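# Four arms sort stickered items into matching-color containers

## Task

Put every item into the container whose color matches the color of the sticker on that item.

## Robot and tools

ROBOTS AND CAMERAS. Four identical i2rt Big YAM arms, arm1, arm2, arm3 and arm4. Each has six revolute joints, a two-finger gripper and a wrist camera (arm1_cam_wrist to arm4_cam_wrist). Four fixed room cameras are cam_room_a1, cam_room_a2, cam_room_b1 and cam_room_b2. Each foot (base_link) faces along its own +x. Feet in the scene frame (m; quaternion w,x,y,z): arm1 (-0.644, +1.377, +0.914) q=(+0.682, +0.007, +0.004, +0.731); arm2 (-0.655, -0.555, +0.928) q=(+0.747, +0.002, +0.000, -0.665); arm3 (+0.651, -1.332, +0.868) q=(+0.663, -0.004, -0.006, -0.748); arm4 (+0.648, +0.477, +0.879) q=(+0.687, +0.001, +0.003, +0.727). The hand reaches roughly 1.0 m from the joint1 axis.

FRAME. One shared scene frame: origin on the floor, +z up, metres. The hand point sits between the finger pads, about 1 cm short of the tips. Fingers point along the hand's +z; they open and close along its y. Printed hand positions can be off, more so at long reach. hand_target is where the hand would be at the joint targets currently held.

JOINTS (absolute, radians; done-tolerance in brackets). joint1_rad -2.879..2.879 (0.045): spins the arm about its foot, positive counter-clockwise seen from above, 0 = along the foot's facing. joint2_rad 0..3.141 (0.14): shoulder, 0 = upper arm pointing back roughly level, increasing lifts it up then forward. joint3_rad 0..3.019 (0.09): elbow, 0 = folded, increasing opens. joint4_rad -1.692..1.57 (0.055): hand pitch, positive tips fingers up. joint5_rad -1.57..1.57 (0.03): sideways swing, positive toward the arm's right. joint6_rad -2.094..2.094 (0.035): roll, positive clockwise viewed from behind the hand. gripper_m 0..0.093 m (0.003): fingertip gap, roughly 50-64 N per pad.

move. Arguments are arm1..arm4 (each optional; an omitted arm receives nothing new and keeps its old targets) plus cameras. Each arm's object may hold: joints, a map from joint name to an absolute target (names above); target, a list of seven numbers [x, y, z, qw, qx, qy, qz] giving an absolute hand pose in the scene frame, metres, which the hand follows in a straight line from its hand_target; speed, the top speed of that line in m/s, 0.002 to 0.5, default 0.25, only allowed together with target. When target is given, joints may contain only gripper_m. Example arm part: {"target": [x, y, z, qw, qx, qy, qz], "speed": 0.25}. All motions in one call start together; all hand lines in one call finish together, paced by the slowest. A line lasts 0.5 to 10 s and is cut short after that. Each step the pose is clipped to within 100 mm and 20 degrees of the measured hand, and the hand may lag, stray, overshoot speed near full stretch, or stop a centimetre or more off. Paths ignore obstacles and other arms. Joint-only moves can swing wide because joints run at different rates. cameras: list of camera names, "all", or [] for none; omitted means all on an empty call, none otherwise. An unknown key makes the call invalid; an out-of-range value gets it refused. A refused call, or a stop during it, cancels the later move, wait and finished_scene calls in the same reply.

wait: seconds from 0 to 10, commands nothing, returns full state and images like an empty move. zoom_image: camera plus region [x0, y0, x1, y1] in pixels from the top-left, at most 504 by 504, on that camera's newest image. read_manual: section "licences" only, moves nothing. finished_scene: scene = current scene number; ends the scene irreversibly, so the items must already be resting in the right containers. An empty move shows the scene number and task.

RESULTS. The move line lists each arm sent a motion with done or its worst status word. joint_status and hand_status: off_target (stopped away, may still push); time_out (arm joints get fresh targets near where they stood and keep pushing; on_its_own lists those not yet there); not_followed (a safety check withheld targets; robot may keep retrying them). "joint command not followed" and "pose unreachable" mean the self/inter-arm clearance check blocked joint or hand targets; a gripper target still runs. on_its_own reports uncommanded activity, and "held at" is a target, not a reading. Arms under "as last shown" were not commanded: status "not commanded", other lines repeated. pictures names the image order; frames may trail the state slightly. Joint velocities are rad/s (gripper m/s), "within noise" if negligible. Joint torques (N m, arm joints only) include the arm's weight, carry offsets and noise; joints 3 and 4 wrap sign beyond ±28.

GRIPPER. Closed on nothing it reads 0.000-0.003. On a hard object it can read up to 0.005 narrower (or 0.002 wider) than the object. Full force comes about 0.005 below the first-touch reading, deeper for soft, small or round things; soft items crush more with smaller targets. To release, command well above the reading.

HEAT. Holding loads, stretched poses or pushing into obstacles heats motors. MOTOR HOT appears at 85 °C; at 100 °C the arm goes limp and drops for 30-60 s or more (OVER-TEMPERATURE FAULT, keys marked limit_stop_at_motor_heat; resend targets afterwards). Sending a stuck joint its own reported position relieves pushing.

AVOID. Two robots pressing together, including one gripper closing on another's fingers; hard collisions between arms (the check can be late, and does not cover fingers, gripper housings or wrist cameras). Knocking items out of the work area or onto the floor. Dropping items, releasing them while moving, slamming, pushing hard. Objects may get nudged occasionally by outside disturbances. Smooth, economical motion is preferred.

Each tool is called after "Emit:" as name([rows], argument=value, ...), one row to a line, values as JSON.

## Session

Emit:
move(arm1={"joints": {"joint1_rad": 1.5, "joint2_rad": 0.534, "joint3_rad": 1.403, "joint4_rad": -1.611, "joint5_rad": 0, "joint6_rad": 0, "gripper_m": 0.093}}, arm2={"joints": {"joint1_rad": -1.69, "joint2_rad": 0.534, "joint3_rad": 1.403, "joint4_rad": -1.611, "joint5_rad": 0, "joint6_rad": 0, "gripper_m": 0.093}}, arm3={"joints": {"joint1_rad": 1.69, "joint2_rad": 0.534, "joint3_rad": 1.403, "joint4_rad": -1.611, "joint5_rad": 0, "joint6_rad": 0, "gripper_m": 0.093}}, arm4={"joints": {"joint1_rad": -1.63, "joint2_rad": 0.534, "joint3_rad": 1.403, "joint4_rad": -1.611, "joint5_rad": 0, "joint6_rad": 0, "gripper_m": 0.093}}, cameras=["all"])

Scene clock: 1.93 s.
Joint torques (N m): arm1=[-0.97 4.6 12.23 1.11 -0.01 -0.03] | arm2=[0.21 1.49 8.94 1.62 0.07 0.2] | arm3=[2.14 3.08 7.3 1.21 -0.01 -0.12] | arm4=[0.79 3.02 8.08 0.88 0.07 -0.08]
Motor temperatures (°C): arm1=[21 23 28 23 21 21 21] | arm2=[23 24 27 22 22 20 23] | arm3=[24 23 23 23 24 23 23] | arm4=[22 22 25 22 24 21 24]
Heat: arm1: hottest joint3_rad 28 °C; arm2: hottest joint3_rad 27 °C; arm3: hottest joint1_rad 24 °C; arm4: hottest joint3_rad 25 °C.
move: arm1 done; arm2 done; arm3 done; arm4 done
Joint velocities: within noise
arm1.joint_positions: joint1_rad=+1.493 joint2_rad=+0.540 joint3_rad=+1.361 joint4_rad=-1.600 joint5_rad=+0.000 joint6_rad=+0.008 gripper_m=+0.09306
arm1.joint_status: all done
arm1.hand: x=-0.8034 y=+1.3781 z=+1.4067 quat_wxyz=(-0.001, +0.920, -0.008, -0.393) (m; scene frame)
arm1.hand_target: x=-0.7941 y=+1.3767 z=+1.4237 quat_wxyz=(-0.001, +0.912, +0.000, -0.410) (m; scene frame)
arm1.hand_status: not commanded
arm2.joint_positions: joint1_rad=-1.685 joint2_rad=+0.543 joint3_rad=+1.398 joint4_rad=-1.596 joint5_rad=-0.001 joint6_rad=-0.015 gripper_m=+0.09310
arm2.joint_status: all done
arm2.hand: x=-0.8209 y=-0.5572 z=+1.4343 quat_wxyz=(+0.003, -0.915, -0.009, +0.402) (m; scene frame)
arm2.hand_target: x=-0.8142 y=-0.5561 z=+1.4351 quat_wxyz=(+0.002, -0.916, +0.001, +0.402) (m; scene frame)
arm2.hand_status: not commanded
arm3.joint_positions: joint1_rad=+1.679 joint2_rad=+0.540 joint3_rad=+1.400 joint4_rad=-1.604 joint5_rad=+0.001 joint6_rad=+0.007 gripper_m=+0.09307
arm3.joint_status: all done
arm3.hand: x=+0.8122 y=-1.3274 z=+1.3741 quat_wxyz=(-0.402, -0.007, -0.915, +0.008) (m; scene frame)
arm3.hand_target: x=+0.8086 y=-1.3254 z=+1.3750 quat_wxyz=(-0.403, +0.002, -0.915, +0.007) (m; scene frame)
arm3.hand_status: not commanded
arm4.joint_positions: joint1_rad=-1.626 joint2_rad=+0.539 joint3_rad=+1.384 joint4_rad=-1.601 joint5_rad=+0.001 joint6_rad=+0.014 gripper_m=+0.09310
arm4.joint_status: all done
arm4.hand: x=+0.8143 y=+0.4785 z=+1.3784 quat_wxyz=(-0.394, -0.006, -0.919, -0.001) (m; scene frame)
arm4.hand_target: x=+0.8086 y=+0.4782 z=+1.3856 quat_wxyz=(-0.400, +0.000, -0.916, +0.002) (m; scene frame)
arm4.hand_status: not commanded
pictures: arm1_cam_wrist, arm2_cam_wrist, arm3_cam_wrist, arm4_cam_wrist, cam_room_a1, cam_room_a2, cam_room_b1, cam_room_b2
Images, in order (width x height): arm1_cam_wrist 672x504, arm2_cam_wrist 672x504, arm3_cam_wrist 672x504, arm4_cam_wrist 672x504, cam_room_a1 672x504, cam_room_a2 672x504, cam_room_b1 672x504, cam_room_b2 672x504.

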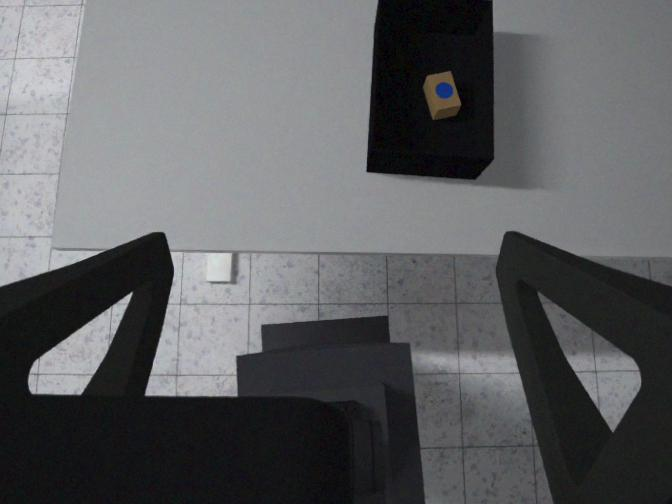

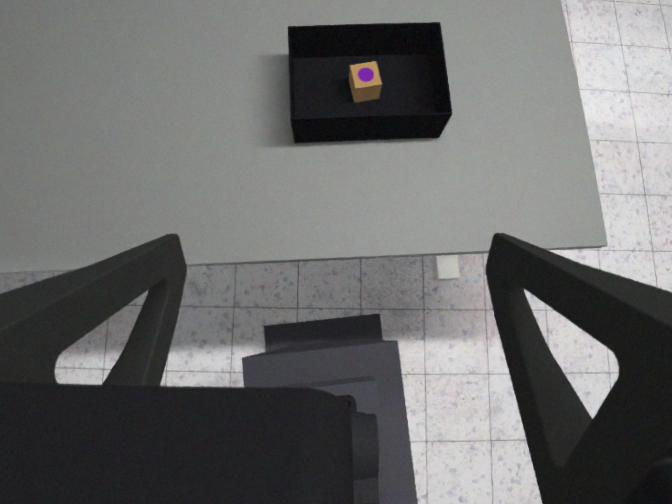

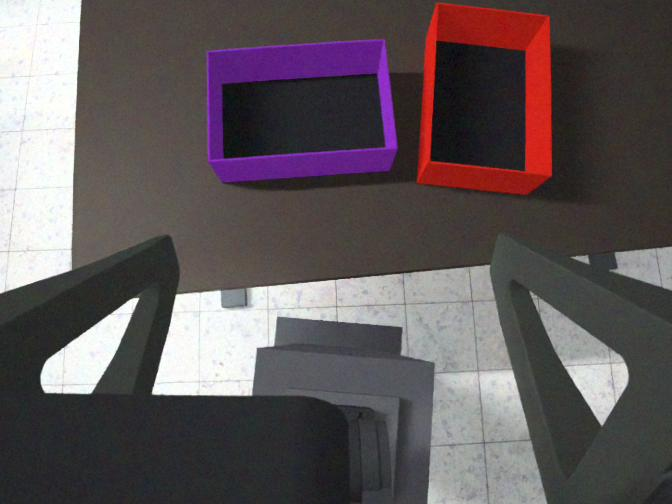

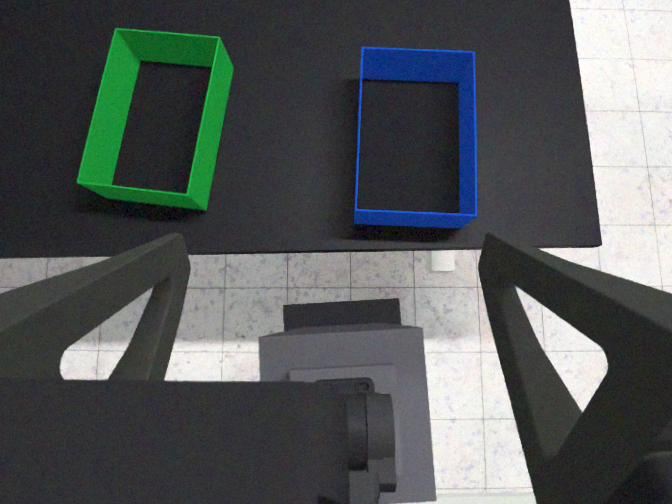

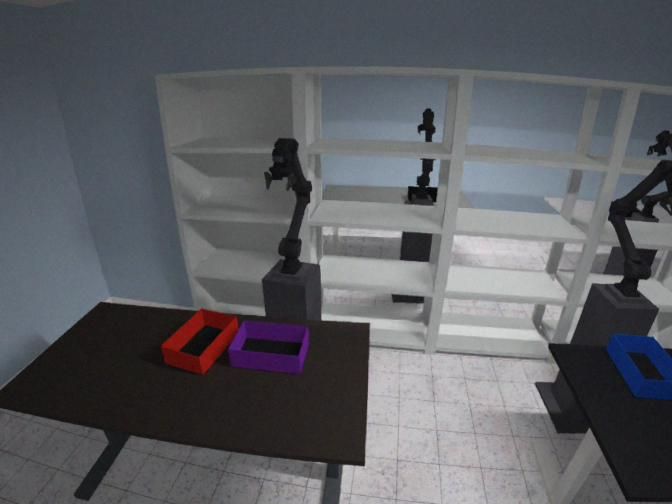

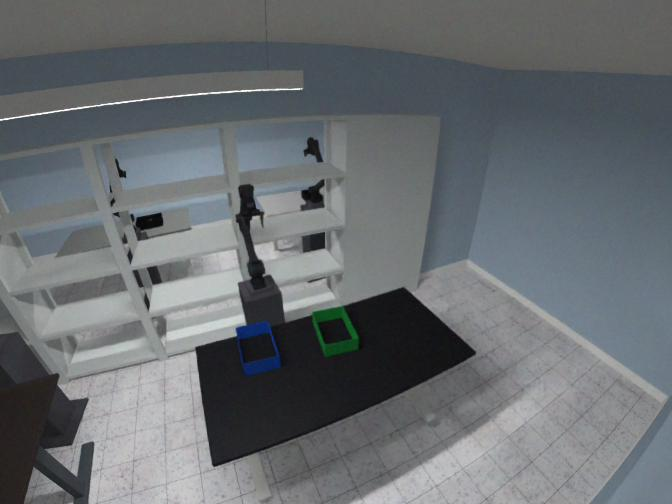

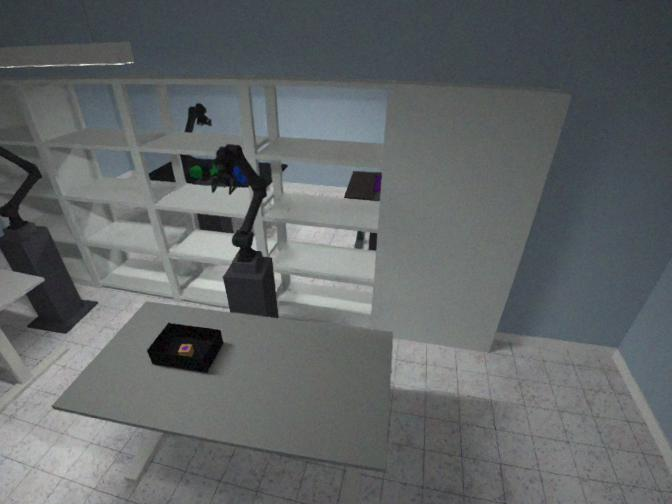

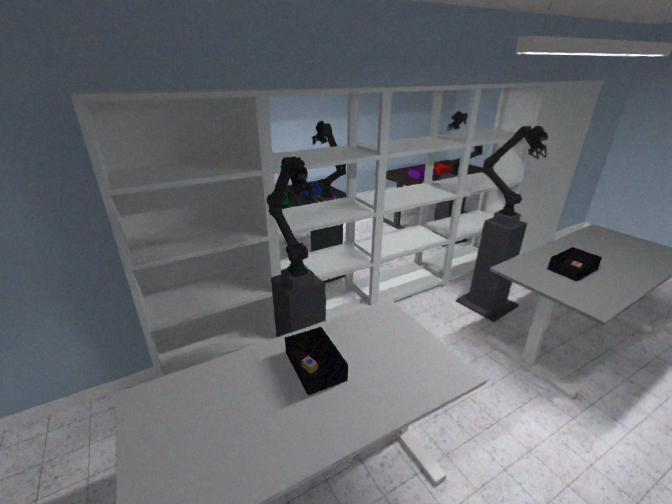

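Emit:
move(arm1={"target": [-1.205, 1.56, 0.93, 0, 0.9931, 0.1175, 0], "speed": 0.35}, arm2={"target": [-1.315, -0.50, 0.93, 0, 0.9945, 0.1045, 0], "speed": 0.35}, arm3={"joints": {"joint1_rad": -1.987, "joint2_rad": 0.8, "joint3_rad": 1.1, "joint4_rad": -1.1}}, arm4={"joints": {"joint1_rad": 0.895, "joint2_rad": 0.8, "joint3_rad": 1.1, "joint4_rad": -1.1}}, cameras=["arm1_cam_wrist", "arm2_cam_wrist"])

Scene clock: 28.67 s.
Joint torques (N m): arm1=[-1.96 -17.14 13.23 0.03 0.05 -0.02] | arm2=[0.67 -23.77 13.81 0.03 0.12 -0.09] | arm3=[0.56 -4.37 10.88 1.62 -0.08 -0.11] | arm4=[1.2 -4.72 11.23 1.52 0.11 -0.09]
Motor temperatures (°C): arm1=[21 24 32 23 21 21 21] | arm2=[23 24 30 22 22 20 23] | arm3=[24 23 24 23 24 23 23] | arm4=[22 22 27 22 24 21 24]
Heat: arm1: hottest joint3_rad 32 °C; arm2: hottest joint3_rad 30 °C; arm3: hottest joint1_rad 24 °C; arm4: hottest joint3_rad 27 °C.
move: arm1 off_target; arm2 off_target; arm3 done; arm4 done
Joint velocities: within noise
arm1.joint_positions: joint1_rad=+1.194 joint2_rad=+2.066 joint3_rad=+1.504 joint4_rad=-1.078 joint5_rad=+0.001 joint6_rad=-0.540 gripper_m=+0.09306
arm1.joint_status: not commanded
arm1.hand: x=-1.1849 y=+1.5500 z=+0.9057 quat_wxyz=(+0.012, +0.993, +0.116, +0.024) (m; scene frame)
arm1.hand_target: x=-1.2038 y=+1.5597 z=+0.9304 quat_wxyz=(+0.000, +0.993, +0.117, +0.000) (m; scene frame)
arm1.hand_status: off_target (0.033 m and 3.1 deg from the pose sent, 0.649 m and 48.3 deg at the start)
arm2.joint_positions: joint1_rad=-1.772 joint2_rad=+2.217 joint3_rad=+1.794 joint4_rad=-1.176 joint5_rad=-0.007 joint6_rad=-0.278 gripper_m=+0.09310
arm2.joint_status: not commanded
arm2.hand: x=-1.2982 y=-0.5017 z=+0.9164 quat_wxyz=(-0.004, -0.995, -0.097, -0.015) (m; scene frame)
arm2.hand_target: x=-1.3142 y=-0.5000 z=+0.9302 quat_wxyz=(+0.000, -0.995, -0.104, +0.001) (m; scene frame)
arm2.hand_status: off_target (0.022 m and 2.0 deg from the pose sent, 0.708 m and 48.6 deg at the start)
arm3.joint_positions: joint1_rad=-1.978 joint2_rad=+0.807 joint3_rad=+1.083 joint4_rad=-1.107 joint5_rad=+0.002 joint6_rad=+0.005 gripper_m=+0.09307
arm3.joint_status: all done
arm3.hand: x=+0.3552 y=-1.1534 z=+1.2380 quat_wxyz=(+0.088, -0.900, +0.248, +0.347) (m; scene frame)
arm3.hand_target: x=+0.3561 y=-1.1505 z=+1.2506 quat_wxyz=(+0.094, -0.894, +0.248, +0.360) (m; scene frame)
arm3.hand_status: not commanded
arm4.joint_positions: joint1_rad=+0.894 joint2_rad=+0.812 joint3_rad=+1.068 joint4_rad=-1.111 joint5_rad=-0.001 joint6_rad=+0.012 gripper_m=+0.09310
arm4.joint_status: all done
arm4.hand: x=+0.3720 y=+0.6772 z=+1.2433 quat_wxyz=(-0.102, +0.890, -0.292, -0.336) (m; scene frame)
arm4.hand_target: x=+0.3707 y=+0.6782 z=+1.2658 quat_wxyz=(-0.112, +0.882, -0.283, -0.360) (m; scene frame)
arm4.hand_status: not commanded
pictures: arm1_cam_wrist, arm2_cam_wrist
Images, in order (width x height): arm1_cam_wrist 672x504, arm2_cam_wrist 672x504.

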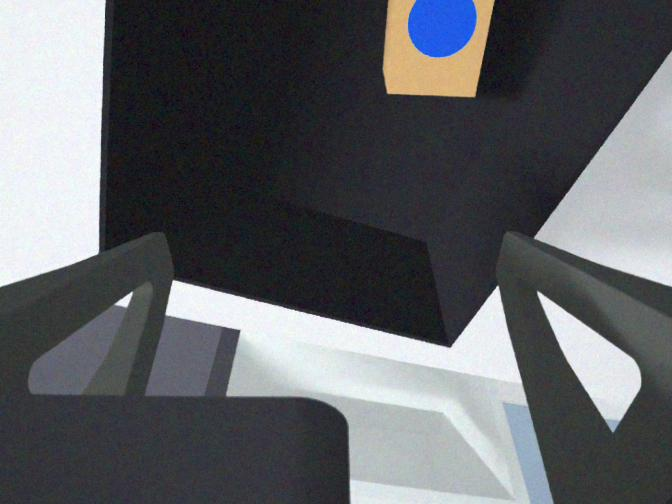

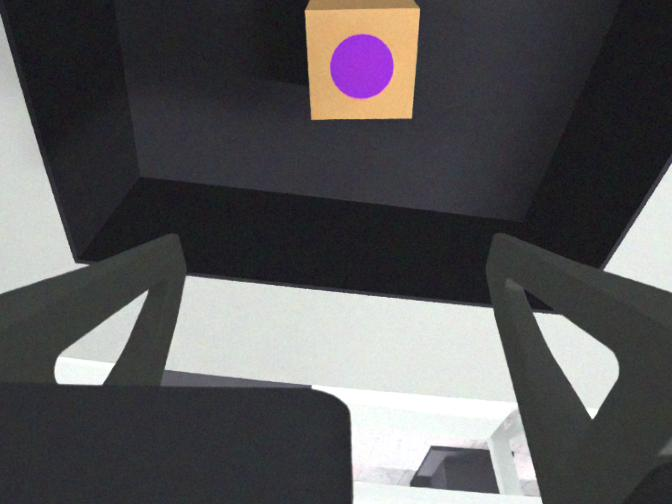

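Emit:
move(arm1={"target": [-1.233, 1.584, 0.81, 0, 0.99497, 0.1002, 0], "speed": 0.15}, arm2={"target": [-1.331, -0.496, 0.82, 0, 0.9953, 0.0967, 0], "speed": 0.15}, cameras=["arm1_cam_wrist", "arm2_cam_wrist"])

Scene clock: 46.50 s.
Joint torques (N m): arm1=[-2.84 -18.43 12.36 0.66 0.03 0.05] | arm2=[0.5 -23.12 12.98 1.13 0.1 0.05] | arm3=[0.73 -4.31 10.91 1.66 -0.09 -0.11] | arm4=[0.73 -4.42 11.33 1.51 0.1 -0.11]
Motor temperatures (°C): arm1=[21 24 32 23 21 21 21] | arm2=[23 25 31 22 22 20 23] | arm3=[24 23 27 23 24 23 23] | arm4=[22 22 31 22 24 21 24]
Heat: arm1: hottest joint3_rad 32 °C; arm2: hottest joint3_rad 31 °C; arm3: hottest joint3_rad 27 °C; arm4: hottest joint3_rad 31 °C.
move: arm1 off_target; arm2 off_target
Joint velocities: within noise
arm1.joint_positions: joint1_rad=+1.174 joint2_rad=+2.292 joint3_rad=+1.588 joint4_rad=-0.935 joint5_rad=+0.001 joint6_rad=-0.540 gripper_m=+0.09306
arm1.joint_status: not commanded
arm1.hand: x=-1.2107 y=+1.5703 z=+0.8007 quat_wxyz=(+0.012, +0.994, +0.106, +0.024) (m; scene frame)
arm1.hand_target: x=-1.2320 y=+1.5836 z=+0.8109 quat_wxyz=(+0.000, +0.995, +0.100, +0.000) (m; scene frame)
arm1.hand_status: off_target (0.028 m and 3.1 deg from the pose sent, 0.112 m and 3.6 deg at the start)
arm2.joint_positions: joint1_rad=-1.772 joint2_rad=+2.380 joint3_rad=+1.825 joint4_rad=-1.048 joint5_rad=-0.007 joint6_rad=-0.278 gripper_m=+0.09310
arm2.joint_status: not commanded
arm2.hand: x=-1.3118 y=-0.5003 z=+0.8223 quat_wxyz=(-0.005, -0.995, -0.097, -0.017) (m; scene frame)
arm2.hand_target: x=-1.3302 y=-0.4960 z=+0.8207 quat_wxyz=(+0.000, -0.995, -0.097, +0.000) (m; scene frame)
arm2.hand_status: off_target (0.020 m and 2.0 deg from the pose sent, 0.102 m and 1.7 deg at the start)
arm3, arm4: as last shown
pictures: arm1_cam_wrist, arm2_cam_wrist
Images, in order (width x height): arm1_cam_wrist 672x504, arm2_cam_wrist 672x504.

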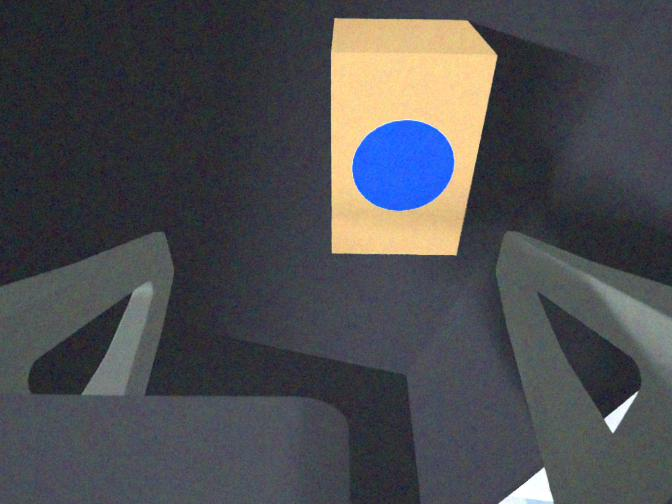

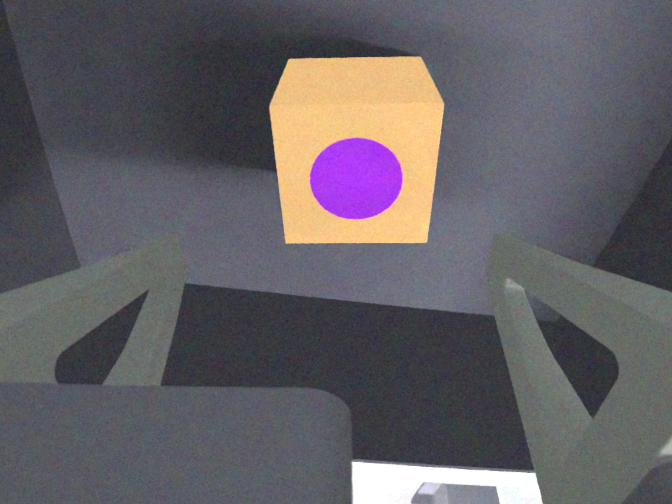

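Emit:
move(arm1={"target": [-1.250, 1.594, 0.762, 0, 0.99497, 0.1002, 0], "speed": 0.1}, arm2={"target": [-1.346, -0.494, 0.764, 0, 0.9953, 0.0967, 0], "speed": 0.1})

Emit:
move(arm1={"joints": {"gripper_m": 0.030}}, arm2={"joints": {"gripper_m": 0.038}}, cameras=["arm1_cam_wrist", "arm2_cam_wrist"])

Scene clock: 64.07 s.
Joint torques (N m): arm1=[-2.55 -19.55 11.82 0.72 0.03 0] | arm2=[0.26 -24 12.63 1.06 0.11 0.03] | arm3=[0.67 -4.37 10.91 1.59 -0.08 -0.11] | arm4=[1.26 -4.6 11.33 1.61 0.11 -0.08]
Motor temperatures (°C): arm1=[21 25 33 23 21 21 21] | arm2=[23 26 34 22 22 20 23] | arm3=[24 23 29 23 24 23 23] | arm4=[22 22 33 22 24 21 24]
Heat: arm1: hottest joint3_rad 33 °C; arm2: hottest joint3_rad 34 °C; arm3: hottest joint3_rad 29 °C; arm4: hottest joint3_rad 33 °C.
move: arm1 off_target; arm2 off_target
Joint velocities: within noise
arm1.joint_positions: joint1_rad=+1.170 joint2_rad=+2.414 joint3_rad=+1.678 joint4_rad=-0.901 joint5_rad=+0.002 joint6_rad=-0.540 gripper_m=+0.09306
arm1.joint_status: not commanded
arm1.hand: x=-1.2288 y=+1.5794 z=+0.7535 quat_wxyz=(+0.011, +0.994, +0.104, +0.023) (m; scene frame)
arm1.hand_target: x=-1.2491 y=+1.5938 z=+0.7630 quat_wxyz=(+0.000, +0.995, +0.100, +0.000) (m; scene frame)
arm1.hand_status: off_target (0.027 m and 3.0 deg from the pose sent, 0.060 m and 3.1 deg at the start)
arm2.joint_positions: joint1_rad=-1.772 joint2_rad=+2.509 joint3_rad=+1.914 joint4_rad=-1.006 joint5_rad=-0.007 joint6_rad=-0.278 gripper_m=+0.09310
arm2.joint_status: not commanded
arm2.hand: x=-1.3287 y=-0.4987 z=+0.7670 quat_wxyz=(-0.005, -0.995, -0.097, -0.015) (m; scene frame)
arm2.hand_target: x=-1.3452 y=-0.4940 z=+0.7647 quat_wxyz=(+0.000, -0.995, -0.097, +0.000) (m; scene frame)
arm2.hand_status: off_target (0.018 m and 1.8 deg from the pose sent, 0.068 m and 2.0 deg at the start)
arm3, arm4: as last shown

Scene clock: 64.70 s.
Joint torques (N m): arm1=[-2.67 -18.9 11.99 0.72 0.02 -0.02] | arm2=[0.32 -24.18 12.59 1.07 0.05 0.03] | arm3=[0.67 -4.54 10.89 1.62 -0.08 -0.1] | arm4=[1.08 -4.72 11.18 1.47 0.1 -0.08]
Motor temperatures (°C): arm1=[21 25 33 23 21 21 21] | arm2=[23 26 34 22 22 20 23] | arm3=[24 23 29 23 24 23 23] | arm4=[22 22 33 22 24 21 24]
Heat: arm1: hottest joint3_rad 33 °C; arm2: hottest joint3_rad 34 °C; arm3: hottest joint3_rad 29 °C; arm4: hottest joint3_rad 33 °C.
move: arm1 off_target; arm2 off_target
Joint velocities: within noise
arm1.joint_positions: joint1_rad=+1.170 joint2_rad=+2.414 joint3_rad=+1.678 joint4_rad=-0.901 joint5_rad=+0.002 joint6_rad=-0.540 gripper_m=+0.04345
arm1.joint_status: gripper_m off_target (ended at +0.04348, target +0.03000)
arm1.hand: x=-1.2288 y=+1.5798 z=+0.7536 quat_wxyz=(+0.011, +0.994, +0.104, +0.023) (m; scene frame)
arm1.hand_target: x=-1.2490 y=+1.5938 z=+0.7630 quat_wxyz=(+0.000, +0.995, +0.100, +0.000) (m; scene frame)
arm1.hand_status: not commanded
arm2.joint_positions: joint1_rad=-1.772 joint2_rad=+2.509 joint3_rad=+1.915 joint4_rad=-1.006 joint5_rad=-0.006 joint6_rad=-0.278 gripper_m=+0.05309
arm2.joint_status: gripper_m off_target (ended at +0.05312, target +0.03800)
arm2.hand: x=-1.3290 y=-0.4984 z=+0.7672 quat_wxyz=(-0.004, -0.995, -0.097, -0.015) (m; scene frame)
arm2.hand_target: x=-1.3451 y=-0.4939 z=+0.7646 quat_wxyz=(+0.000, -0.995, -0.097, +0.000) (m; scene frame)
arm2.hand_status: not commanded
arm3, arm4: as last shown
pictures: arm1_cam_wrist, arm2_cam_wrist
Images, in order (width x height): arm1_cam_wrist 672x504, arm2_cam_wrist 672x504.

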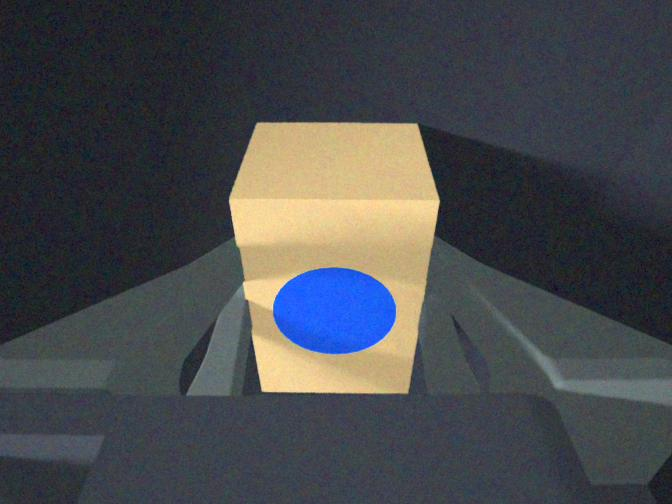

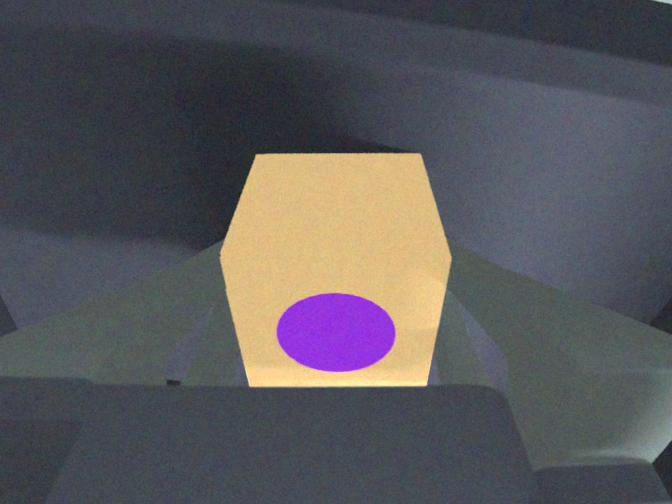

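Emit:
move(arm1={"target": [-1.19, 1.565, 0.98, 0, 0.99497, 0.1002, 0], "speed": 0.25}, arm2={"target": [-1.28, -0.50, 0.98, 0, 0.9953, 0.0967, 0], "speed": 0.25})

Emit:
move(arm1={"joints": {"joint1_rad": -2.25, "joint2_rad": 1.251, "joint3_rad": 1.086, "joint4_rad": -1.405, "joint5_rad": 0, "joint6_rad": 0}}, arm2={"joints": {"joint1_rad": 0.917, "joint2_rad": 1.251, "joint3_rad": 1.086, "joint4_rad": -1.405, "joint5_rad": 0, "joint6_rad": 0}}, cameras=["arm1_cam_wrist", "arm2_cam_wrist"])

Scene clock: 77.97 s.
Joint torques (N m): arm1=[-1.85 -17.32 9.77 -0.01 -0.01 0.15] | arm2=[0.32 -23.41 9.05 0.23 0.04 0.02] | arm3=[0.67 -4.42 10.85 1.58 -0.08 -0.11] | arm4=[0.21 -4.6 11.22 1.58 0.09 -0.08]
Motor temperatures (°C): arm1=[21 26 33 23 21 21 22] | arm2=[23 27 35 22 22 20 23] | arm3=[24 23 29 23 24 23 23] | arm4=[22 22 35 22 24 21 24]
Heat: arm1: hottest joint3_rad 33 °C; arm2: hottest joint3_rad 35 °C; arm3: hottest joint3_rad 29 °C; arm4: hottest joint3_rad 35 °C.
move: arm1 done; arm2 done
Joint velocities: within noise
arm1.joint_positions: joint1_rad=+1.170 joint2_rad=+1.978 joint3_rad=+1.563 joint4_rad=-1.171 joint5_rad=+0.002 joint6_rad=-0.538 gripper_m=+0.04347
arm1.joint_status: not commanded
arm1.hand: x=-1.1908 y=+1.5673 z=+0.9745 quat_wxyz=(+0.000, +0.995, +0.103, +0.000) (m; scene frame)
arm1.hand_target: x=-1.1900 y=+1.5651 z=+0.9800 quat_wxyz=(+0.000, +0.995, +0.100, +0.000) (m; scene frame)
arm1.hand_status: done (0.006 m and 0.3 deg from the pose sent, 0.230 m and 2.9 deg at the start)
arm2.joint_positions: joint1_rad=-1.772 joint2_rad=+2.085 joint3_rad=+1.754 joint4_rad=-1.214 joint5_rad=-0.006 joint6_rad=-0.278 gripper_m=+0.05309
arm2.joint_status: not commanded
arm2.hand: x=-1.2875 y=-0.5027 z=+0.9840 quat_wxyz=(+0.001, -0.995, -0.097, +0.012) (m; scene frame)
arm2.hand_target: x=-1.2801 y=-0.5000 z=+0.9802 quat_wxyz=(+0.000, -0.995, -0.097, +0.000) (m; scene frame)
arm2.hand_status: done (0.009 m and 1.4 deg from the pose sent, 0.218 m and 1.8 deg at the start)
arm3, arm4: as last shown

Scene clock: 82.53 s.
Joint torques (N m): arm1=[-34.43 -7.53 9.74 -0.12 -0.05 0.02] | arm2=[0.73 -11.87 9.4 0.25 0.06 0.21] | arm3=[0.62 -4.31 10.88 1.61 -0.08 -0.11] | arm4=[1.03 -5.01 11.29 1.48 0.1 -0.07]
Motor temperatures (°C): arm1=[23 26 34 23 21 21 22] | arm2=[23 27 34 22 22 20 24] | arm3=[24 23 30 23 24 23 23] | arm4=[22 22 35 22 24 21 24]
Heat: arm1: hottest joint3_rad 34 °C; arm2: hottest joint3_rad 34 °C; arm3: hottest joint3_rad 30 °C; arm4: hottest joint3_rad 35 °C.
move: arm1 time_out; arm2 done
Joint velocities: within noise
arm1.joint_positions: joint1_rad=-1.529 joint2_rad=+1.263 joint3_rad=+1.093 joint4_rad=-1.391 joint5_rad=+0.002 joint6_rad=-0.001 gripper_m=+0.04354
arm1.joint_status: joint1_rad time_out (moved -2.698 of -3.420); the others done
arm1.on_its_own: joint1_rad reads -1.529 and still pushes toward -1.917 since a time_out (your -2.250 is given up)
arm1.hand: x=-0.2921 y=+1.4148 z=+1.1101 quat_wxyz=(+0.003, +0.056, -0.998, -0.001) (m; scene frame)
arm1.hand_target: x=-0.3096 y=+1.2822 z=+1.1113 quat_wxyz=(+0.008, -0.138, -0.990, +0.000) (m; scene frame)
arm1.hand_status: not commanded
arm2.joint_positions: joint1_rad=+0.920 joint2_rad=+1.267 joint3_rad=+1.098 joint4_rad=-1.393 joint5_rad=-0.002 joint6_rad=-0.015 gripper_m=+0.05303
arm2.joint_status: all done
arm2.hand: x=-0.3525 y=-0.7352 z=+1.1303 quat_wxyz=(-0.005, -0.257, -0.966, -0.001) (m; scene frame)
arm2.hand_target: x=-0.3599 y=-0.7323 z=+1.1309 quat_wxyz=(-0.001, -0.265, -0.964, -0.002) (m; scene frame)
arm2.hand_status: not commanded
arm3, arm4: as last shown
pictures: arm1_cam_wrist, arm2_cam_wrist
Images, in order (width x height): arm1_cam_wrist 672x504, arm2_cam_wrist 672x504.

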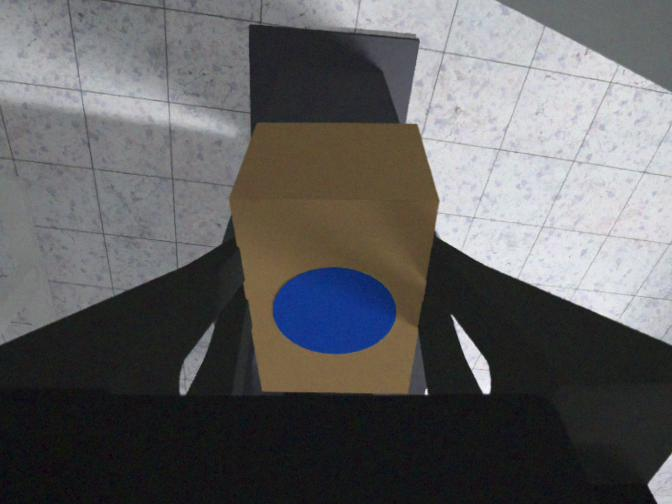

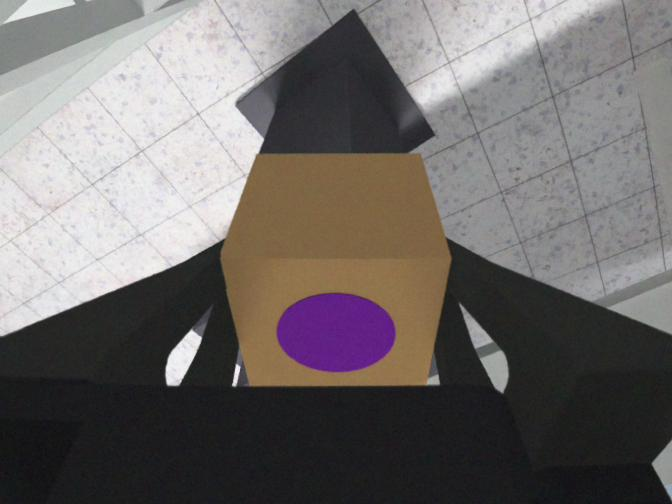

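Emit:
move(arm1={"joints": {"joint1_rad": -1.42}})

Emit:
move(arm1={"joints": {"joint2_rad": 1.0, "joint3_rad": 1.12, "joint4_rad": -1.68}}, arm2={"target": [-0.033, -0.925, 1.085, 0, 0.2652, 0.9642, 0], "speed": 0.15}, cameras=["arm2_cam_wrist"])

Emit:
move(arm1={"joints": {"joint1_rad": -2.25}})

Emit:
move(arm1={"target": [-0.033, 0.953, 1.085, 0, 0.2999, 0.954, 0], "speed": 0.2}, cameras=["arm1_cam_wrist"])

Scene clock: 93.73 s.
Joint torques (N m): arm1=[-1.73 -7.18 10.33 -0.06 0 0.01] | arm2=[0.56 -11.87 9.43 0.2 0.06 0.2] | arm3=[0.85 -4.48 10.86 1.62 -0.07 -0.09] | arm4=[1.38 -4.78 11.26 1.51 0.1 -0.08]
Motor temperatures (°C): arm1=[25 26 34 23 21 21 22] | arm2=[23 27 33 22 22 20 24] | arm3=[24 23 30 23 24 23 23] | arm4=[22 22 36 22 24 21 24]
Heat: arm1: hottest joint3_rad 34 °C; arm2: hottest joint3_rad 33 °C; arm3: hottest joint3_rad 30 °C; arm4: hottest joint3_rad 36 °C.
move: arm1 done
Joint velocities: within noise
arm1.joint_positions: joint1_rad=-1.417 joint2_rad=+1.263 joint3_rad=+1.084 joint4_rad=-1.394 joint5_rad=+0.000 joint6_rad=-0.001 gripper_m=+0.04354
arm1.joint_status: all done
arm1.hand: x=-0.3020 y=+1.4529 z=+1.1071 quat_wxyz=(+0.009, +0.112, -0.994, -0.002) (m; scene frame)
arm1.hand_target: x=-0.3045 y=+1.4513 z=+1.1117 quat_wxyz=(+0.007, +0.109, -0.994, -0.002) (m; scene frame)
arm1.hand_status: not commanded
arm2.joint_positions: joint1_rad=+0.920 joint2_rad=+1.267 joint3_rad=+1.097 joint4_rad=-1.393 joint5_rad=-0.002 joint6_rad=-0.015 gripper_m=+0.05303
arm2.joint_status: not commanded
arm2.hand: x=-0.3526 y=-0.7352 z=+1.1302 quat_wxyz=(-0.005, -0.257, -0.966, -0.001) (m; scene frame)
arm2.hand_target: x=-0.3599 y=-0.7322 z=+1.1308 quat_wxyz=(-0.001, -0.265, -0.964, -0.002) (m; scene frame)
arm2.hand_status: not commanded
arm3, arm4: as last shown

Scene clock: 97.03 s.
Joint torques (N m): arm1=[-0.91 -2.02 13.67 0.03 -0.01 0.04] | arm2=[0.79 -24.76 15.69 0.16 0.15 0.22] | arm3=[0.79 -4.48 10.88 1.62 -0.08 -0.1] | arm4=[1.14 -4.95 11.38 1.59 0.09 -0.06]
Motor temperatures (°C): arm1=[24 25 34 23 21 21 22] | arm2=[23 27 33 22 22 20 24] | arm3=[24 23 30 23 24 23 23] | arm4=[22 22 36 22 24 21 24]
Heat: arm1: hottest joint3_rad 34 °C; arm2: hottest joint3_rad 33 °C; arm3: hottest joint3_rad 30 °C; arm4: hottest joint3_rad 36 °C.
move: arm1 done; arm2 off_target
Joint velocities: within noise
arm1.joint_positions: joint1_rad=-1.417 joint2_rad=+0.995 joint3_rad=+1.084 joint4_rad=-1.671 joint5_rad=+0.000 joint6_rad=-0.001 gripper_m=+0.04354
arm1.joint_status: all done
arm1.hand: x=-0.3954 y=+1.4313 z=+1.1837 quat_wxyz=(+0.013, +0.112, -0.994, -0.002) (m; scene frame)
arm1.hand_target: x=-0.3892 y=+1.4319 z=+1.1960 quat_wxyz=(+0.002, +0.109, -0.994, -0.003) (m; scene frame)
arm1.hand_status: not commanded
arm2.joint_positions: joint1_rad=+0.920 joint2_rad=+2.334 joint3_rad=+2.432 joint4_rad=-1.670 joint5_rad=+0.000 joint6_rad=-0.012 gripper_m=+0.05303
arm2.joint_status: not commanded
arm2.hand: x=-0.0422 y=-0.9189 z=+1.0770 quat_wxyz=(+0.000, -0.258, -0.966, -0.002) (m; scene frame)
arm2.hand_target: x=-0.0339 y=-0.9244 z=+1.0846 quat_wxyz=(-0.013, -0.265, -0.964, +0.003) (m; scene frame)
arm2.hand_status: off_target (0.014 m and 0.9 deg from the pose sent, 0.374 m and 1.2 deg at the start; a joint's target at an end of its range on 21 of 99 steps)
arm3, arm4: as last shown
pictures: arm2_cam_wrist
Images, in order (width x height): arm2_cam_wrist 672x504.

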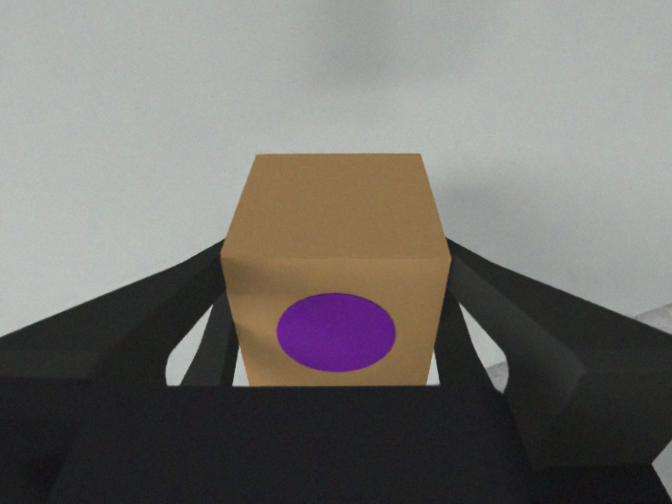

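Scene clock: 98.43 s.
Joint torques (N m): arm1=[-2.08 -1.44 13.74 -0.02 0.03 0.07] | arm2=[0.73 -24.88 15.71 0.14 0.14 0.23] | arm3=[0.79 -4.37 10.89 1.61 -0.08 -0.11] | arm4=[1.14 -4.42 11.23 1.52 0.11 -0.09]
Motor temperatures (°C): arm1=[24 25 34 23 21 21 22] | arm2=[23 27 33 22 22 20 24] | arm3=[24 23 30 23 24 23 23] | arm4=[22 22 37 22 24 21 24]
Heat: arm1: hottest joint3_rad 34 °C; arm2: hottest joint3_rad 33 °C; arm3: hottest joint3_rad 30 °C; arm4: hottest joint3_rad 37 °C.
move: arm1 done
Joint velocities: within noise
arm1.joint_positions: joint1_rad=-2.245 joint2_rad=+0.995 joint3_rad=+1.084 joint4_rad=-1.671 joint5_rad=+0.000 joint6_rad=-0.001 gripper_m=+0.04355
arm1.joint_status: all done
arm1.hand: x=-0.4341 y=+1.2337 z=+1.1838 quat_wxyz=(+0.013, -0.298, -0.955, +0.000) (m; scene frame)
arm1.hand_target: x=-0.4297 y=+1.2293 z=+1.1961 quat_wxyz=(+0.003, -0.301, -0.954, +0.003) (m; scene frame)
arm1.hand_status: not commanded
arm2: as last shown
arm3.joint_positions: joint1_rad=-1.978 joint2_rad=+0.807 joint3_rad=+1.083 joint4_rad=-1.107 joint5_rad=+0.002 joint6_rad=+0.005 gripper_m=+0.09307
arm3.joint_status: not commanded
arm3.hand: x=+0.3552 y=-1.1534 z=+1.2380 quat_wxyz=(+0.088, -0.900, +0.248, +0.347) (m; scene frame)
arm3.hand_target: x=+0.3561 y=-1.1505 z=+1.2506 quat_wxyz=(+0.094, -0.894, +0.248, +0.360) (m; scene frame)
arm3.hand_status: not commanded
arm4.joint_positions: joint1_rad=+0.894 joint2_rad=+0.812 joint3_rad=+1.068 joint4_rad=-1.111 joint5_rad=-0.001 joint6_rad=+0.012 gripper_m=+0.09310
arm4.joint_status: not commanded
arm4.hand: x=+0.3720 y=+0.6772 z=+1.2433 quat_wxyz=(-0.102, +0.890, -0.292, -0.336) (m; scene frame)
arm4.hand_target: x=+0.3707 y=+0.6782 z=+1.2658 quat_wxyz=(-0.112, +0.882, -0.283, -0.360) (m; scene frame)
arm4.hand_status: not commanded

Scene clock: 101.73 s.
Joint torques (N m): arm1=[-2.49 -21.66 16.17 0.17 0.01 0.05] | arm2=[0.91 -24.76 15.71 0.16 0.15 0.21] | arm3=[0.79 -4.31 10.88 1.63 -0.08 -0.1] | arm4=[0.67 -4.78 11.17 1.51 0.1 -0.07]
Motor temperatures (°C): arm1=[24 25 34 23 21 21 22] | arm2=[23 27 34 22 22 20 24] | arm3=[24 23 30 23 24 23 23] | arm4=[22 22 37 22 24 21 24]
Heat: arm1: hottest joint3_rad 34 °C; arm2: hottest joint3_rad 34 °C; arm3: hottest joint3_rad 30 °C; arm4: hottest joint3_rad 37 °C.
move: arm1 off_target
Joint velocities: within noise
arm1.joint_positions: joint1_rad=-2.245 joint2_rad=+2.381 joint3_rad=+2.537 joint4_rad=-1.685 joint5_rad=-0.005 joint6_rad=-0.001 gripper_m=+0.04355
arm1.joint_status: not commanded
arm1.hand: x=-0.0405 y=+0.9611 z=+1.0599 quat_wxyz=(-0.013, -0.298, -0.955, +0.005) (m; scene frame)
arm1.hand_target: x=-0.0347 y=+0.9541 z=+1.0846 quat_wxyz=(-0.039, -0.300, -0.953, +0.012) (m; scene frame)
arm1.hand_status: off_target (0.027 m and 1.7 deg from the pose sent, 0.499 m and 1.5 deg at the start; a joint's target at an end of its range on 28 of 99 steps)
arm2, arm3, arm4: as last shown
pictures: arm1_cam_wrist
Images, in order (width x height): arm1_cam_wrist 672x504.

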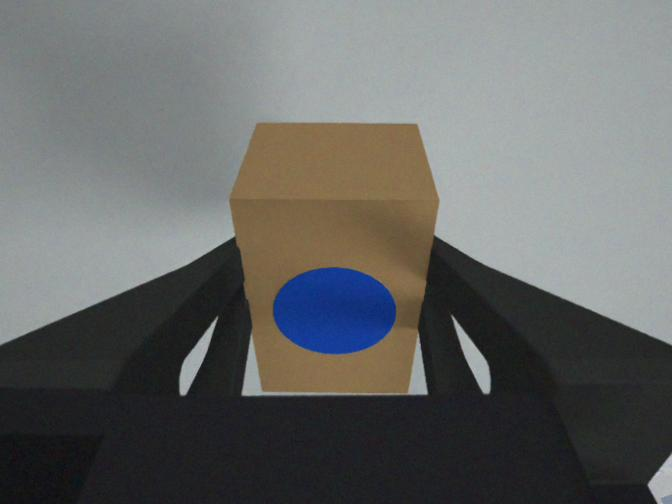

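Emit:
move(arm1={"target": [-0.036, 0.955, 1.015, 0, 0.2999, 0.954, 0], "speed": 0.06}, arm2={"target": [-0.036, -0.923, 1.035, 0, 0.2652, 0.9642, 0], "speed": 0.06})

Emit:
move(arm1={"target": [-0.038, 0.957, 0.998, 0, 0.2999, 0.954, 0], "speed": 0.06}, arm2={"target": [-0.038, -0.921, 1.015, 0, 0.2652, 0.9642, 0], "speed": 0.06})

Scene clock: 108.67 s.
Joint torques (N m): arm1=[-2.43 -21.83 10.77 0.87 -0.03 0.05] | arm2=[0.85 -24.88 9.74 1.32 0.14 0.21] | arm3=[0.62 -4.6 10.88 1.62 -0.09 -0.1] | arm4=[1.14 -4.66 11.17 1.48 0.11 -0.11]
Motor temperatures (°C): arm1=[23 26 35 23 21 21 22] | arm2=[23 27 34 22 22 20 24] | arm3=[24 23 31 23 24 23 23] | arm4=[22 22 37 22 24 21 24]
Heat: arm1: hottest joint3_rad 35 °C; arm2: hottest joint3_rad 34 °C; arm3: hottest joint3_rad 31 °C; arm4: hottest joint3_rad 37 °C.
move: arm1 done; arm2 off_target
Joint velocities: within noise
arm1.joint_positions: joint1_rad=-2.245 joint2_rad=+2.422 joint3_rad=+2.521 joint4_rad=-1.654 joint5_rad=-0.006 joint6_rad=-0.001 gripper_m=+0.04355
arm1.joint_status: not commanded
arm1.hand: x=-0.0372 y=+0.9586 z=+1.0243 quat_wxyz=(+0.000, -0.298, -0.955, +0.001) (m; scene frame)
arm1.hand_target: x=-0.0362 y=+0.9550 z=+1.0152 quat_wxyz=(+0.000, -0.300, -0.954, +0.000) (m; scene frame)
arm1.hand_status: done (0.010 m and 0.3 deg from the pose sent, 0.046 m and 1.7 deg at the start)
arm2.joint_positions: joint1_rad=+0.920 joint2_rad=+2.334 joint3_rad=+2.373 joint4_rad=-1.592 joint5_rad=+0.000 joint6_rad=-0.012 gripper_m=+0.05303
arm2.joint_status: not commanded
arm2.hand: x=-0.0369 y=-0.9219 z=+1.0546 quat_wxyz=(-0.009, -0.258, -0.966, +0.001) (m; scene frame)
arm2.hand_target: x=-0.0364 y=-0.9226 z=+1.0350 quat_wxyz=(+0.000, -0.265, -0.964, +0.000) (m; scene frame)
arm2.hand_status: off_target (0.020 m and 1.3 deg from the pose sent, 0.043 m and 0.9 deg at the start)
arm3, arm4: as last shown

Scene clock: 109.63 s.
Joint torques (N m): arm1=[-2.08 -20.6 8.34 1.33 0 0.05] | arm2=[0.85 -25.41 8.32 1.85 0.15 0.22] | arm3=[0.67 -4.42 10.88 1.68 -0.09 -0.1] | arm4=[0.56 -4.48 11.23 1.5 0.09 -0.07]
Motor temperatures (°C): arm1=[23 26 35 23 21 21 22] | arm2=[23 27 34 22 22 20 24] | arm3=[24 23 31 23 24 23 23] | arm4=[22 22 37 22 24 21 24]
Heat: arm1: hottest joint3_rad 35 °C; arm2: hottest joint3_rad 34 °C; arm3: hottest joint3_rad 31 °C; arm4: hottest joint3_rad 37 °C.
move: arm1 off_target; arm2 off_target
Joint velocities: within noise
arm1.joint_positions: joint1_rad=-2.245 joint2_rad=+2.392 joint3_rad=+2.463 joint4_rad=-1.606 joint5_rad=-0.006 joint6_rad=-0.001 gripper_m=+0.04355
arm1.joint_status: not commanded
arm1.hand: x=-0.0375 y=+0.9589 z=+1.0236 quat_wxyz=(-0.010, -0.298, -0.955, +0.003) (m; scene frame)
arm1.hand_target: x=-0.0386 y=+0.9573 z=+0.9985 quat_wxyz=(+0.000, -0.300, -0.954, +0.000) (m; scene frame)
arm1.hand_status: off_target (0.026 m and 1.2 deg from the pose sent, 0.026 m and 0.3 deg at the start)
arm2.joint_positions: joint1_rad=+0.920 joint2_rad=+2.331 joint3_rad=+2.320 joint4_rad=-1.546 joint5_rad=+0.000 joint6_rad=-0.011 gripper_m=+0.05303
arm2.joint_status: not commanded
arm2.hand: x=-0.0379 y=-0.9213 z=+1.0362 quat_wxyz=(-0.007, -0.258, -0.966, +0.000) (m; scene frame)
arm2.hand_target: x=-0.0384 y=-0.9206 z=+1.0153 quat_wxyz=(+0.000, -0.265, -0.964, +0.000) (m; scene frame)
arm2.hand_status: off_target (0.021 m and 1.2 deg from the pose sent, 0.040 m and 1.4 deg at the start)
arm3, arm4: as last shown

Emit:
move(arm1={"target": [-0.038, 0.9585, 1.013, 0, 0.2999, 0.954, 0], "speed": 0.06}, arm2={"target": [-0.038, -0.921, 1.003, 0, 0.2652, 0.9642, 0], "speed": 0.06})

Emit:
move(arm1={"joints": {"gripper_m": 0.075}}, arm2={"target": [-0.038, -0.921, 1.022, 0, 0.2652, 0.9642, 0], "speed": 0.06}, cameras=["arm1_cam_wrist", "arm2_cam_wrist"])

Scene clock: 114.90 s.
Joint torques (N m): arm1=[-1.85 -20.01 11.77 0.02 -0.02 0.09] | arm2=[0.97 -24.18 7.95 2.15 0.14 0.22] | arm3=[0.73 -4.42 10.86 1.62 -0.09 -0.11] | arm4=[1.38 -4.84 11.19 1.59 0.12 -0.1]
Motor temperatures (°C): arm1=[23 26 34 23 21 21 22] | arm2=[23 27 34 22 22 20 24] | arm3=[24 23 31 23 24 23 23] | arm4=[22 22 37 22 24 21 24]
Heat: arm1: hottest joint3_rad 34 °C; arm2: hottest joint3_rad 34 °C; arm3: hottest joint3_rad 31 °C; arm4: hottest joint3_rad 37 °C.
move: arm1 off_target; arm2 off_target
Joint velocities: within noise
arm1.joint_positions: joint1_rad=-2.245 joint2_rad=+2.391 joint3_rad=+2.462 joint4_rad=-1.607 joint5_rad=-0.006 joint6_rad=-0.001 gripper_m=+0.04355
arm1.joint_status: not commanded
arm1.hand: x=-0.0377 y=+0.9591 z=+1.0238 quat_wxyz=(-0.010, -0.298, -0.955, +0.003) (m; scene frame)
arm1.hand_target: x=-0.0382 y=+0.9586 z=+1.0132 quat_wxyz=(+0.000, -0.300, -0.954, +0.000) (m; scene frame)
arm1.hand_status: off_target (0.011 m and 1.2 deg from the pose sent, 0.010 m and 1.2 deg at the start)
arm2.joint_positions: joint1_rad=+0.920 joint2_rad=+2.318 joint3_rad=+2.295 joint4_rad=-1.522 joint5_rad=+0.000 joint6_rad=-0.011 gripper_m=+0.05303
arm2.joint_status: not commanded
arm2.hand: x=-0.0382 y=-0.9211 z=+1.0360 quat_wxyz=(-0.013, -0.258, -0.966, +0.002) (m; scene frame)
arm2.hand_target: x=-0.0390 y=-0.9203 z=+1.0037 quat_wxyz=(+0.000, -0.265, -0.964, +0.000) (m; scene frame)
arm2.hand_status: off_target (0.033 m and 1.7 deg from the pose sent, 0.033 m and 1.2 deg at the start)
arm3, arm4: as last shown

Scene clock: 115.87 s.
Joint torques (N m): arm1=[-1.44 -21.77 11.86 0.05 0 0.09] | arm2=[1.03 -24.12 11.78 0.28 0.15 0.22] | arm3=[0.62 -4.42 10.91 1.62 -0.09 -0.11] | arm4=[0.85 -4.42 11.28 1.57 0.11 -0.07]
Motor temperatures (°C): arm1=[23 26 34 23 21 21 22] | arm2=[23 28 34 22 22 20 24] | arm3=[24 23 31 23 24 23 23] | arm4=[22 22 38 22 24 21 24]
Heat: arm1: hottest joint3_rad 34 °C; arm2: hottest joint3_rad 34 °C; arm3: hottest joint3_rad 31 °C; arm4: hottest joint3_rad 38 °C.
move: arm1 done; arm2 off_target
Joint velocities: within noise
arm1.joint_positions: joint1_rad=-2.245 joint2_rad=+2.401 joint3_rad=+2.462 joint4_rad=-1.608 joint5_rad=-0.006 joint6_rad=-0.001 gripper_m=+0.07497
arm1.joint_status: all done
arm1.hand: x=-0.0381 y=+0.9593 z=+1.0167 quat_wxyz=(-0.004, -0.298, -0.955, +0.002) (m; scene frame)
arm1.hand_target: x=-0.0382 y=+0.9585 z=+1.0130 quat_wxyz=(+0.000, -0.300, -0.954, +0.000) (m; scene frame)
arm1.hand_status: not commanded
arm2.joint_positions: joint1_rad=+0.920 joint2_rad=+2.316 joint3_rad=+2.294 joint4_rad=-1.522 joint5_rad=+0.000 joint6_rad=-0.011 gripper_m=+0.05303
arm2.joint_status: not commanded
arm2.hand: x=-0.0385 y=-0.9209 z=+1.0363 quat_wxyz=(-0.013, -0.258, -0.966, +0.002) (m; scene frame)
arm2.hand_target: x=-0.0382 y=-0.9208 z=+1.0222 quat_wxyz=(+0.000, -0.265, -0.964, +0.000) (m; scene frame)
arm2.hand_status: off_target (0.014 m and 1.7 deg from the pose sent, 0.014 m and 1.7 deg at the start)
arm3, arm4: as last shown
pictures: arm1_cam_wrist, arm2_cam_wrist
Images, in order (width x height): arm1_cam_wrist 672x504, arm2_cam_wrist 672x504.

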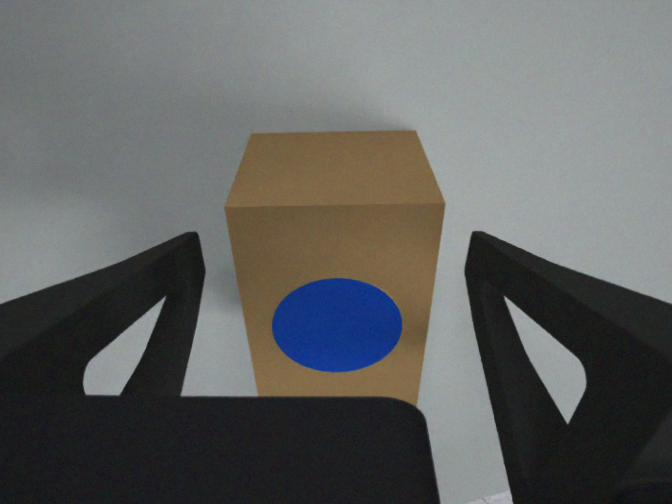

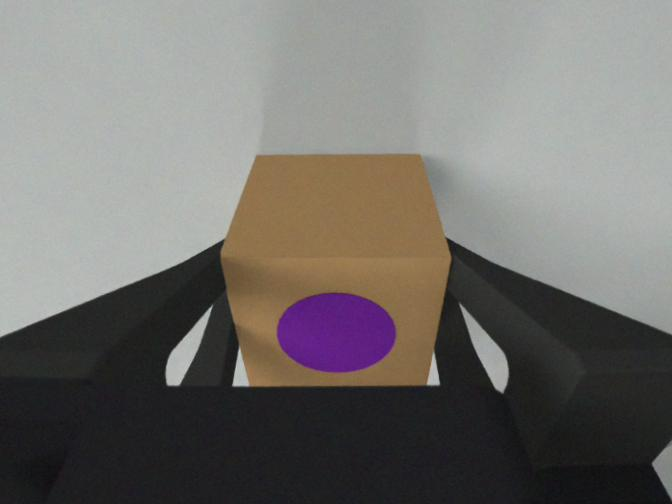

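Emit:
move(arm1={"target": [-0.043, 0.961, 1.12, 0, 0.2999, 0.954, 0], "speed": 0.12}, arm2={"joints": {"gripper_m": 0.085}})

Emit:
move(arm1={"target": [-0.38, 1.19, 1.12, 0, 0.2999, 0.954, 0], "speed": 0.25}, arm2={"target": [-0.043, -0.918, 1.135, 0, 0.2652, 0.9642, 0], "speed": 0.12}, arm4={"target": [0.08, 0.871, 1.11, 0.1006, -0.8993, 0.2922, 0.3097], "speed": 0.2}, cameras=["arm2_cam_wrist", "arm4_cam_wrist"])

Scene clock: 128.80 s.
Joint torques (N m): arm1=[-2.73 -21.77 15.21 0.08 -0.01 0.09] | arm2=[0.91 -24.41 11.78 0.29 0.15 0.21] | arm3=[0.56 -4.31 10.85 1.66 -0.08 -0.11] | arm4=[1.03 -4.66 11.26 1.42 0.11 -0.09]
Motor temperatures (°C): arm1=[23 28 35 23 21 21 22] | arm2=[23 28 33 22 22 20 24] | arm3=[24 23 31 23 24 23 23] | arm4=[22 22 38 22 24 21 24]
Heat: arm1: hottest joint3_rad 35 °C; arm2: hottest joint3_rad 33 °C; arm3: hottest joint3_rad 31 °C; arm4: hottest joint3_rad 38 °C.
move: arm1 off_target; arm2 done
Joint velocities: within noise
arm1.joint_positions: joint1_rad=-2.245 joint2_rad=+2.314 joint3_rad=+2.499 joint4_rad=-1.684 joint5_rad=-0.006 joint6_rad=-0.001 gripper_m=+0.07497
arm1.joint_status: not commanded
arm1.hand: x=-0.0478 y=+0.9667 z=+1.0918 quat_wxyz=(-0.027, -0.297, -0.954, +0.009) (m; scene frame)
arm1.hand_target: x=-0.0445 y=+0.9620 z=+1.1194 quat_wxyz=(-0.052, -0.299, -0.953, +0.016) (m; scene frame)
arm1.hand_status: off_target (0.029 m and 3.3 deg from the pose sent, 0.103 m and 0.6 deg at the start; a joint's target at an end of its range on 37 of 46 steps)
arm2.joint_positions: joint1_rad=+0.920 joint2_rad=+2.318 joint3_rad=+2.294 joint4_rad=-1.522 joint5_rad=+0.000 joint6_rad=-0.011 gripper_m=+0.08494
arm2.joint_status: all done
arm2.hand: x=-0.0386 y=-0.9209 z=+1.0350 quat_wxyz=(-0.012, -0.259, -0.966, +0.002) (m; scene frame)
arm2.hand_target: x=-0.0382 y=-0.9208 z=+1.0221 quat_wxyz=(+0.000, -0.265, -0.964, +0.000) (m; scene frame)
arm2.hand_status: not commanded
arm3, arm4: as last shown

Scene clock: 131.40 s.
Joint torques (N m): arm1=[-2.26 -4.89 10.77 -0.14 0.03 -0.08] | arm2=[0.97 -26.7 15.24 0.21 0.13 0.22] | arm3=[0.62 -4.31 10.86 1.66 -0.08 -0.11] | arm4=[1.38 -18.49 12.72 1.2 0.2 0.12]
Motor temperatures (°C): arm1=[22 28 35 23 21 21 22] | arm2=[23 29 34 22 22 20 24] | arm3=[24 23 31 23 24 23 23] | arm4=[22 22 38 22 24 21 24]
Heat: arm1: hottest joint3_rad 35 °C; arm2: hottest joint3_rad 34 °C; arm3: hottest joint3_rad 31 °C; arm4: hottest joint3_rad 38 °C.
move: arm1 done; arm2 off_target; arm4 off_target
Joint velocities: within noise
arm1.joint_positions: joint1_rad=-2.253 joint2_rad=+1.174 joint3_rad=+1.041 joint4_rad=-1.417 joint5_rad=-0.006 joint6_rad=-0.006 gripper_m=+0.07497
arm1.joint_status: not commanded
arm1.hand: x=-0.3770 y=+1.1921 z=+1.1189 quat_wxyz=(-0.003, -0.299, -0.954, +0.001) (m; scene frame)
arm1.hand_target: x=-0.3800 y=+1.1900 z=+1.1200 quat_wxyz=(+0.000, -0.300, -0.954, +0.000) (m; scene frame)
arm1.hand_status: done (0.004 m and 0.4 deg from the pose sent, 0.401 m and 3.3 deg at the start)
arm2.joint_positions: joint1_rad=+0.920 joint2_rad=+2.268 joint3_rad=+2.395 joint4_rad=-1.670 joint5_rad=+0.000 joint6_rad=-0.011 gripper_m=+0.08494
arm2.joint_status: not commanded
arm2.hand: x=-0.0508 y=-0.9140 z=+1.1079 quat_wxyz=(-0.014, -0.259, -0.966, +0.002) (m; scene frame)
arm2.hand_target: x=-0.0445 y=-0.9170 z=+1.1344 quat_wxyz=(-0.038, -0.265, -0.964, +0.010) (m; scene frame)
arm2.hand_status: off_target (0.028 m and 1.8 deg from the pose sent, 0.100 m and 1.6 deg at the start; a joint's target at an end of its range on 46 of 78 steps)
arm3: as last shown
arm4.joint_positions: joint1_rad=+0.909 joint2_rad=+1.757 joint3_rad=+1.543 joint4_rad=-0.744 joint5_rad=+0.019 joint6_rad=+0.012 gripper_m=+0.09310
arm4.joint_status: not commanded
arm4.hand: x=+0.0975 y=+0.8644 z=+1.0882 quat_wxyz=(-0.095, +0.907, -0.293, -0.287) (m; scene frame)
arm4.hand_target: x=+0.0813 y=+0.8702 z=+1.1103 quat_wxyz=(-0.100, +0.899, -0.292, -0.310) (m; scene frame)
arm4.hand_status: off_target (0.029 m and 2.8 deg from the pose sent, 0.375 m and 3.2 deg at the start)
pictures: arm2_cam_wrist, arm4_cam_wrist
Images, in order (width x height): arm2_cam_wrist 672x504, arm4_cam_wrist 672x504.

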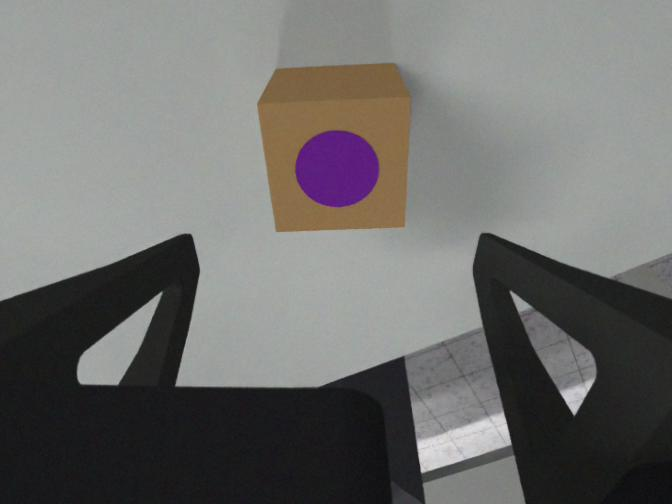

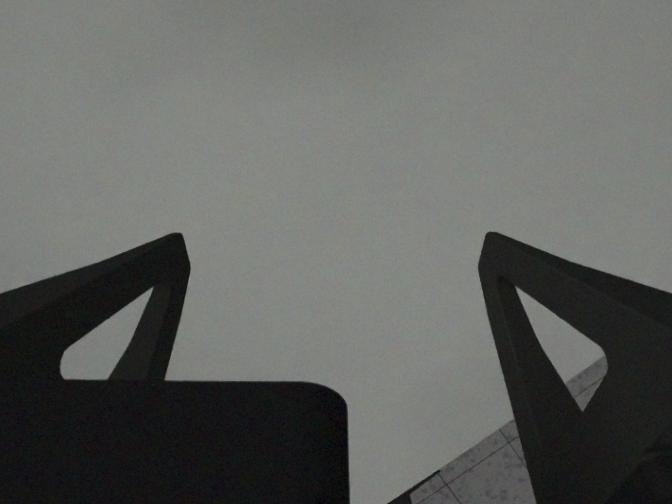

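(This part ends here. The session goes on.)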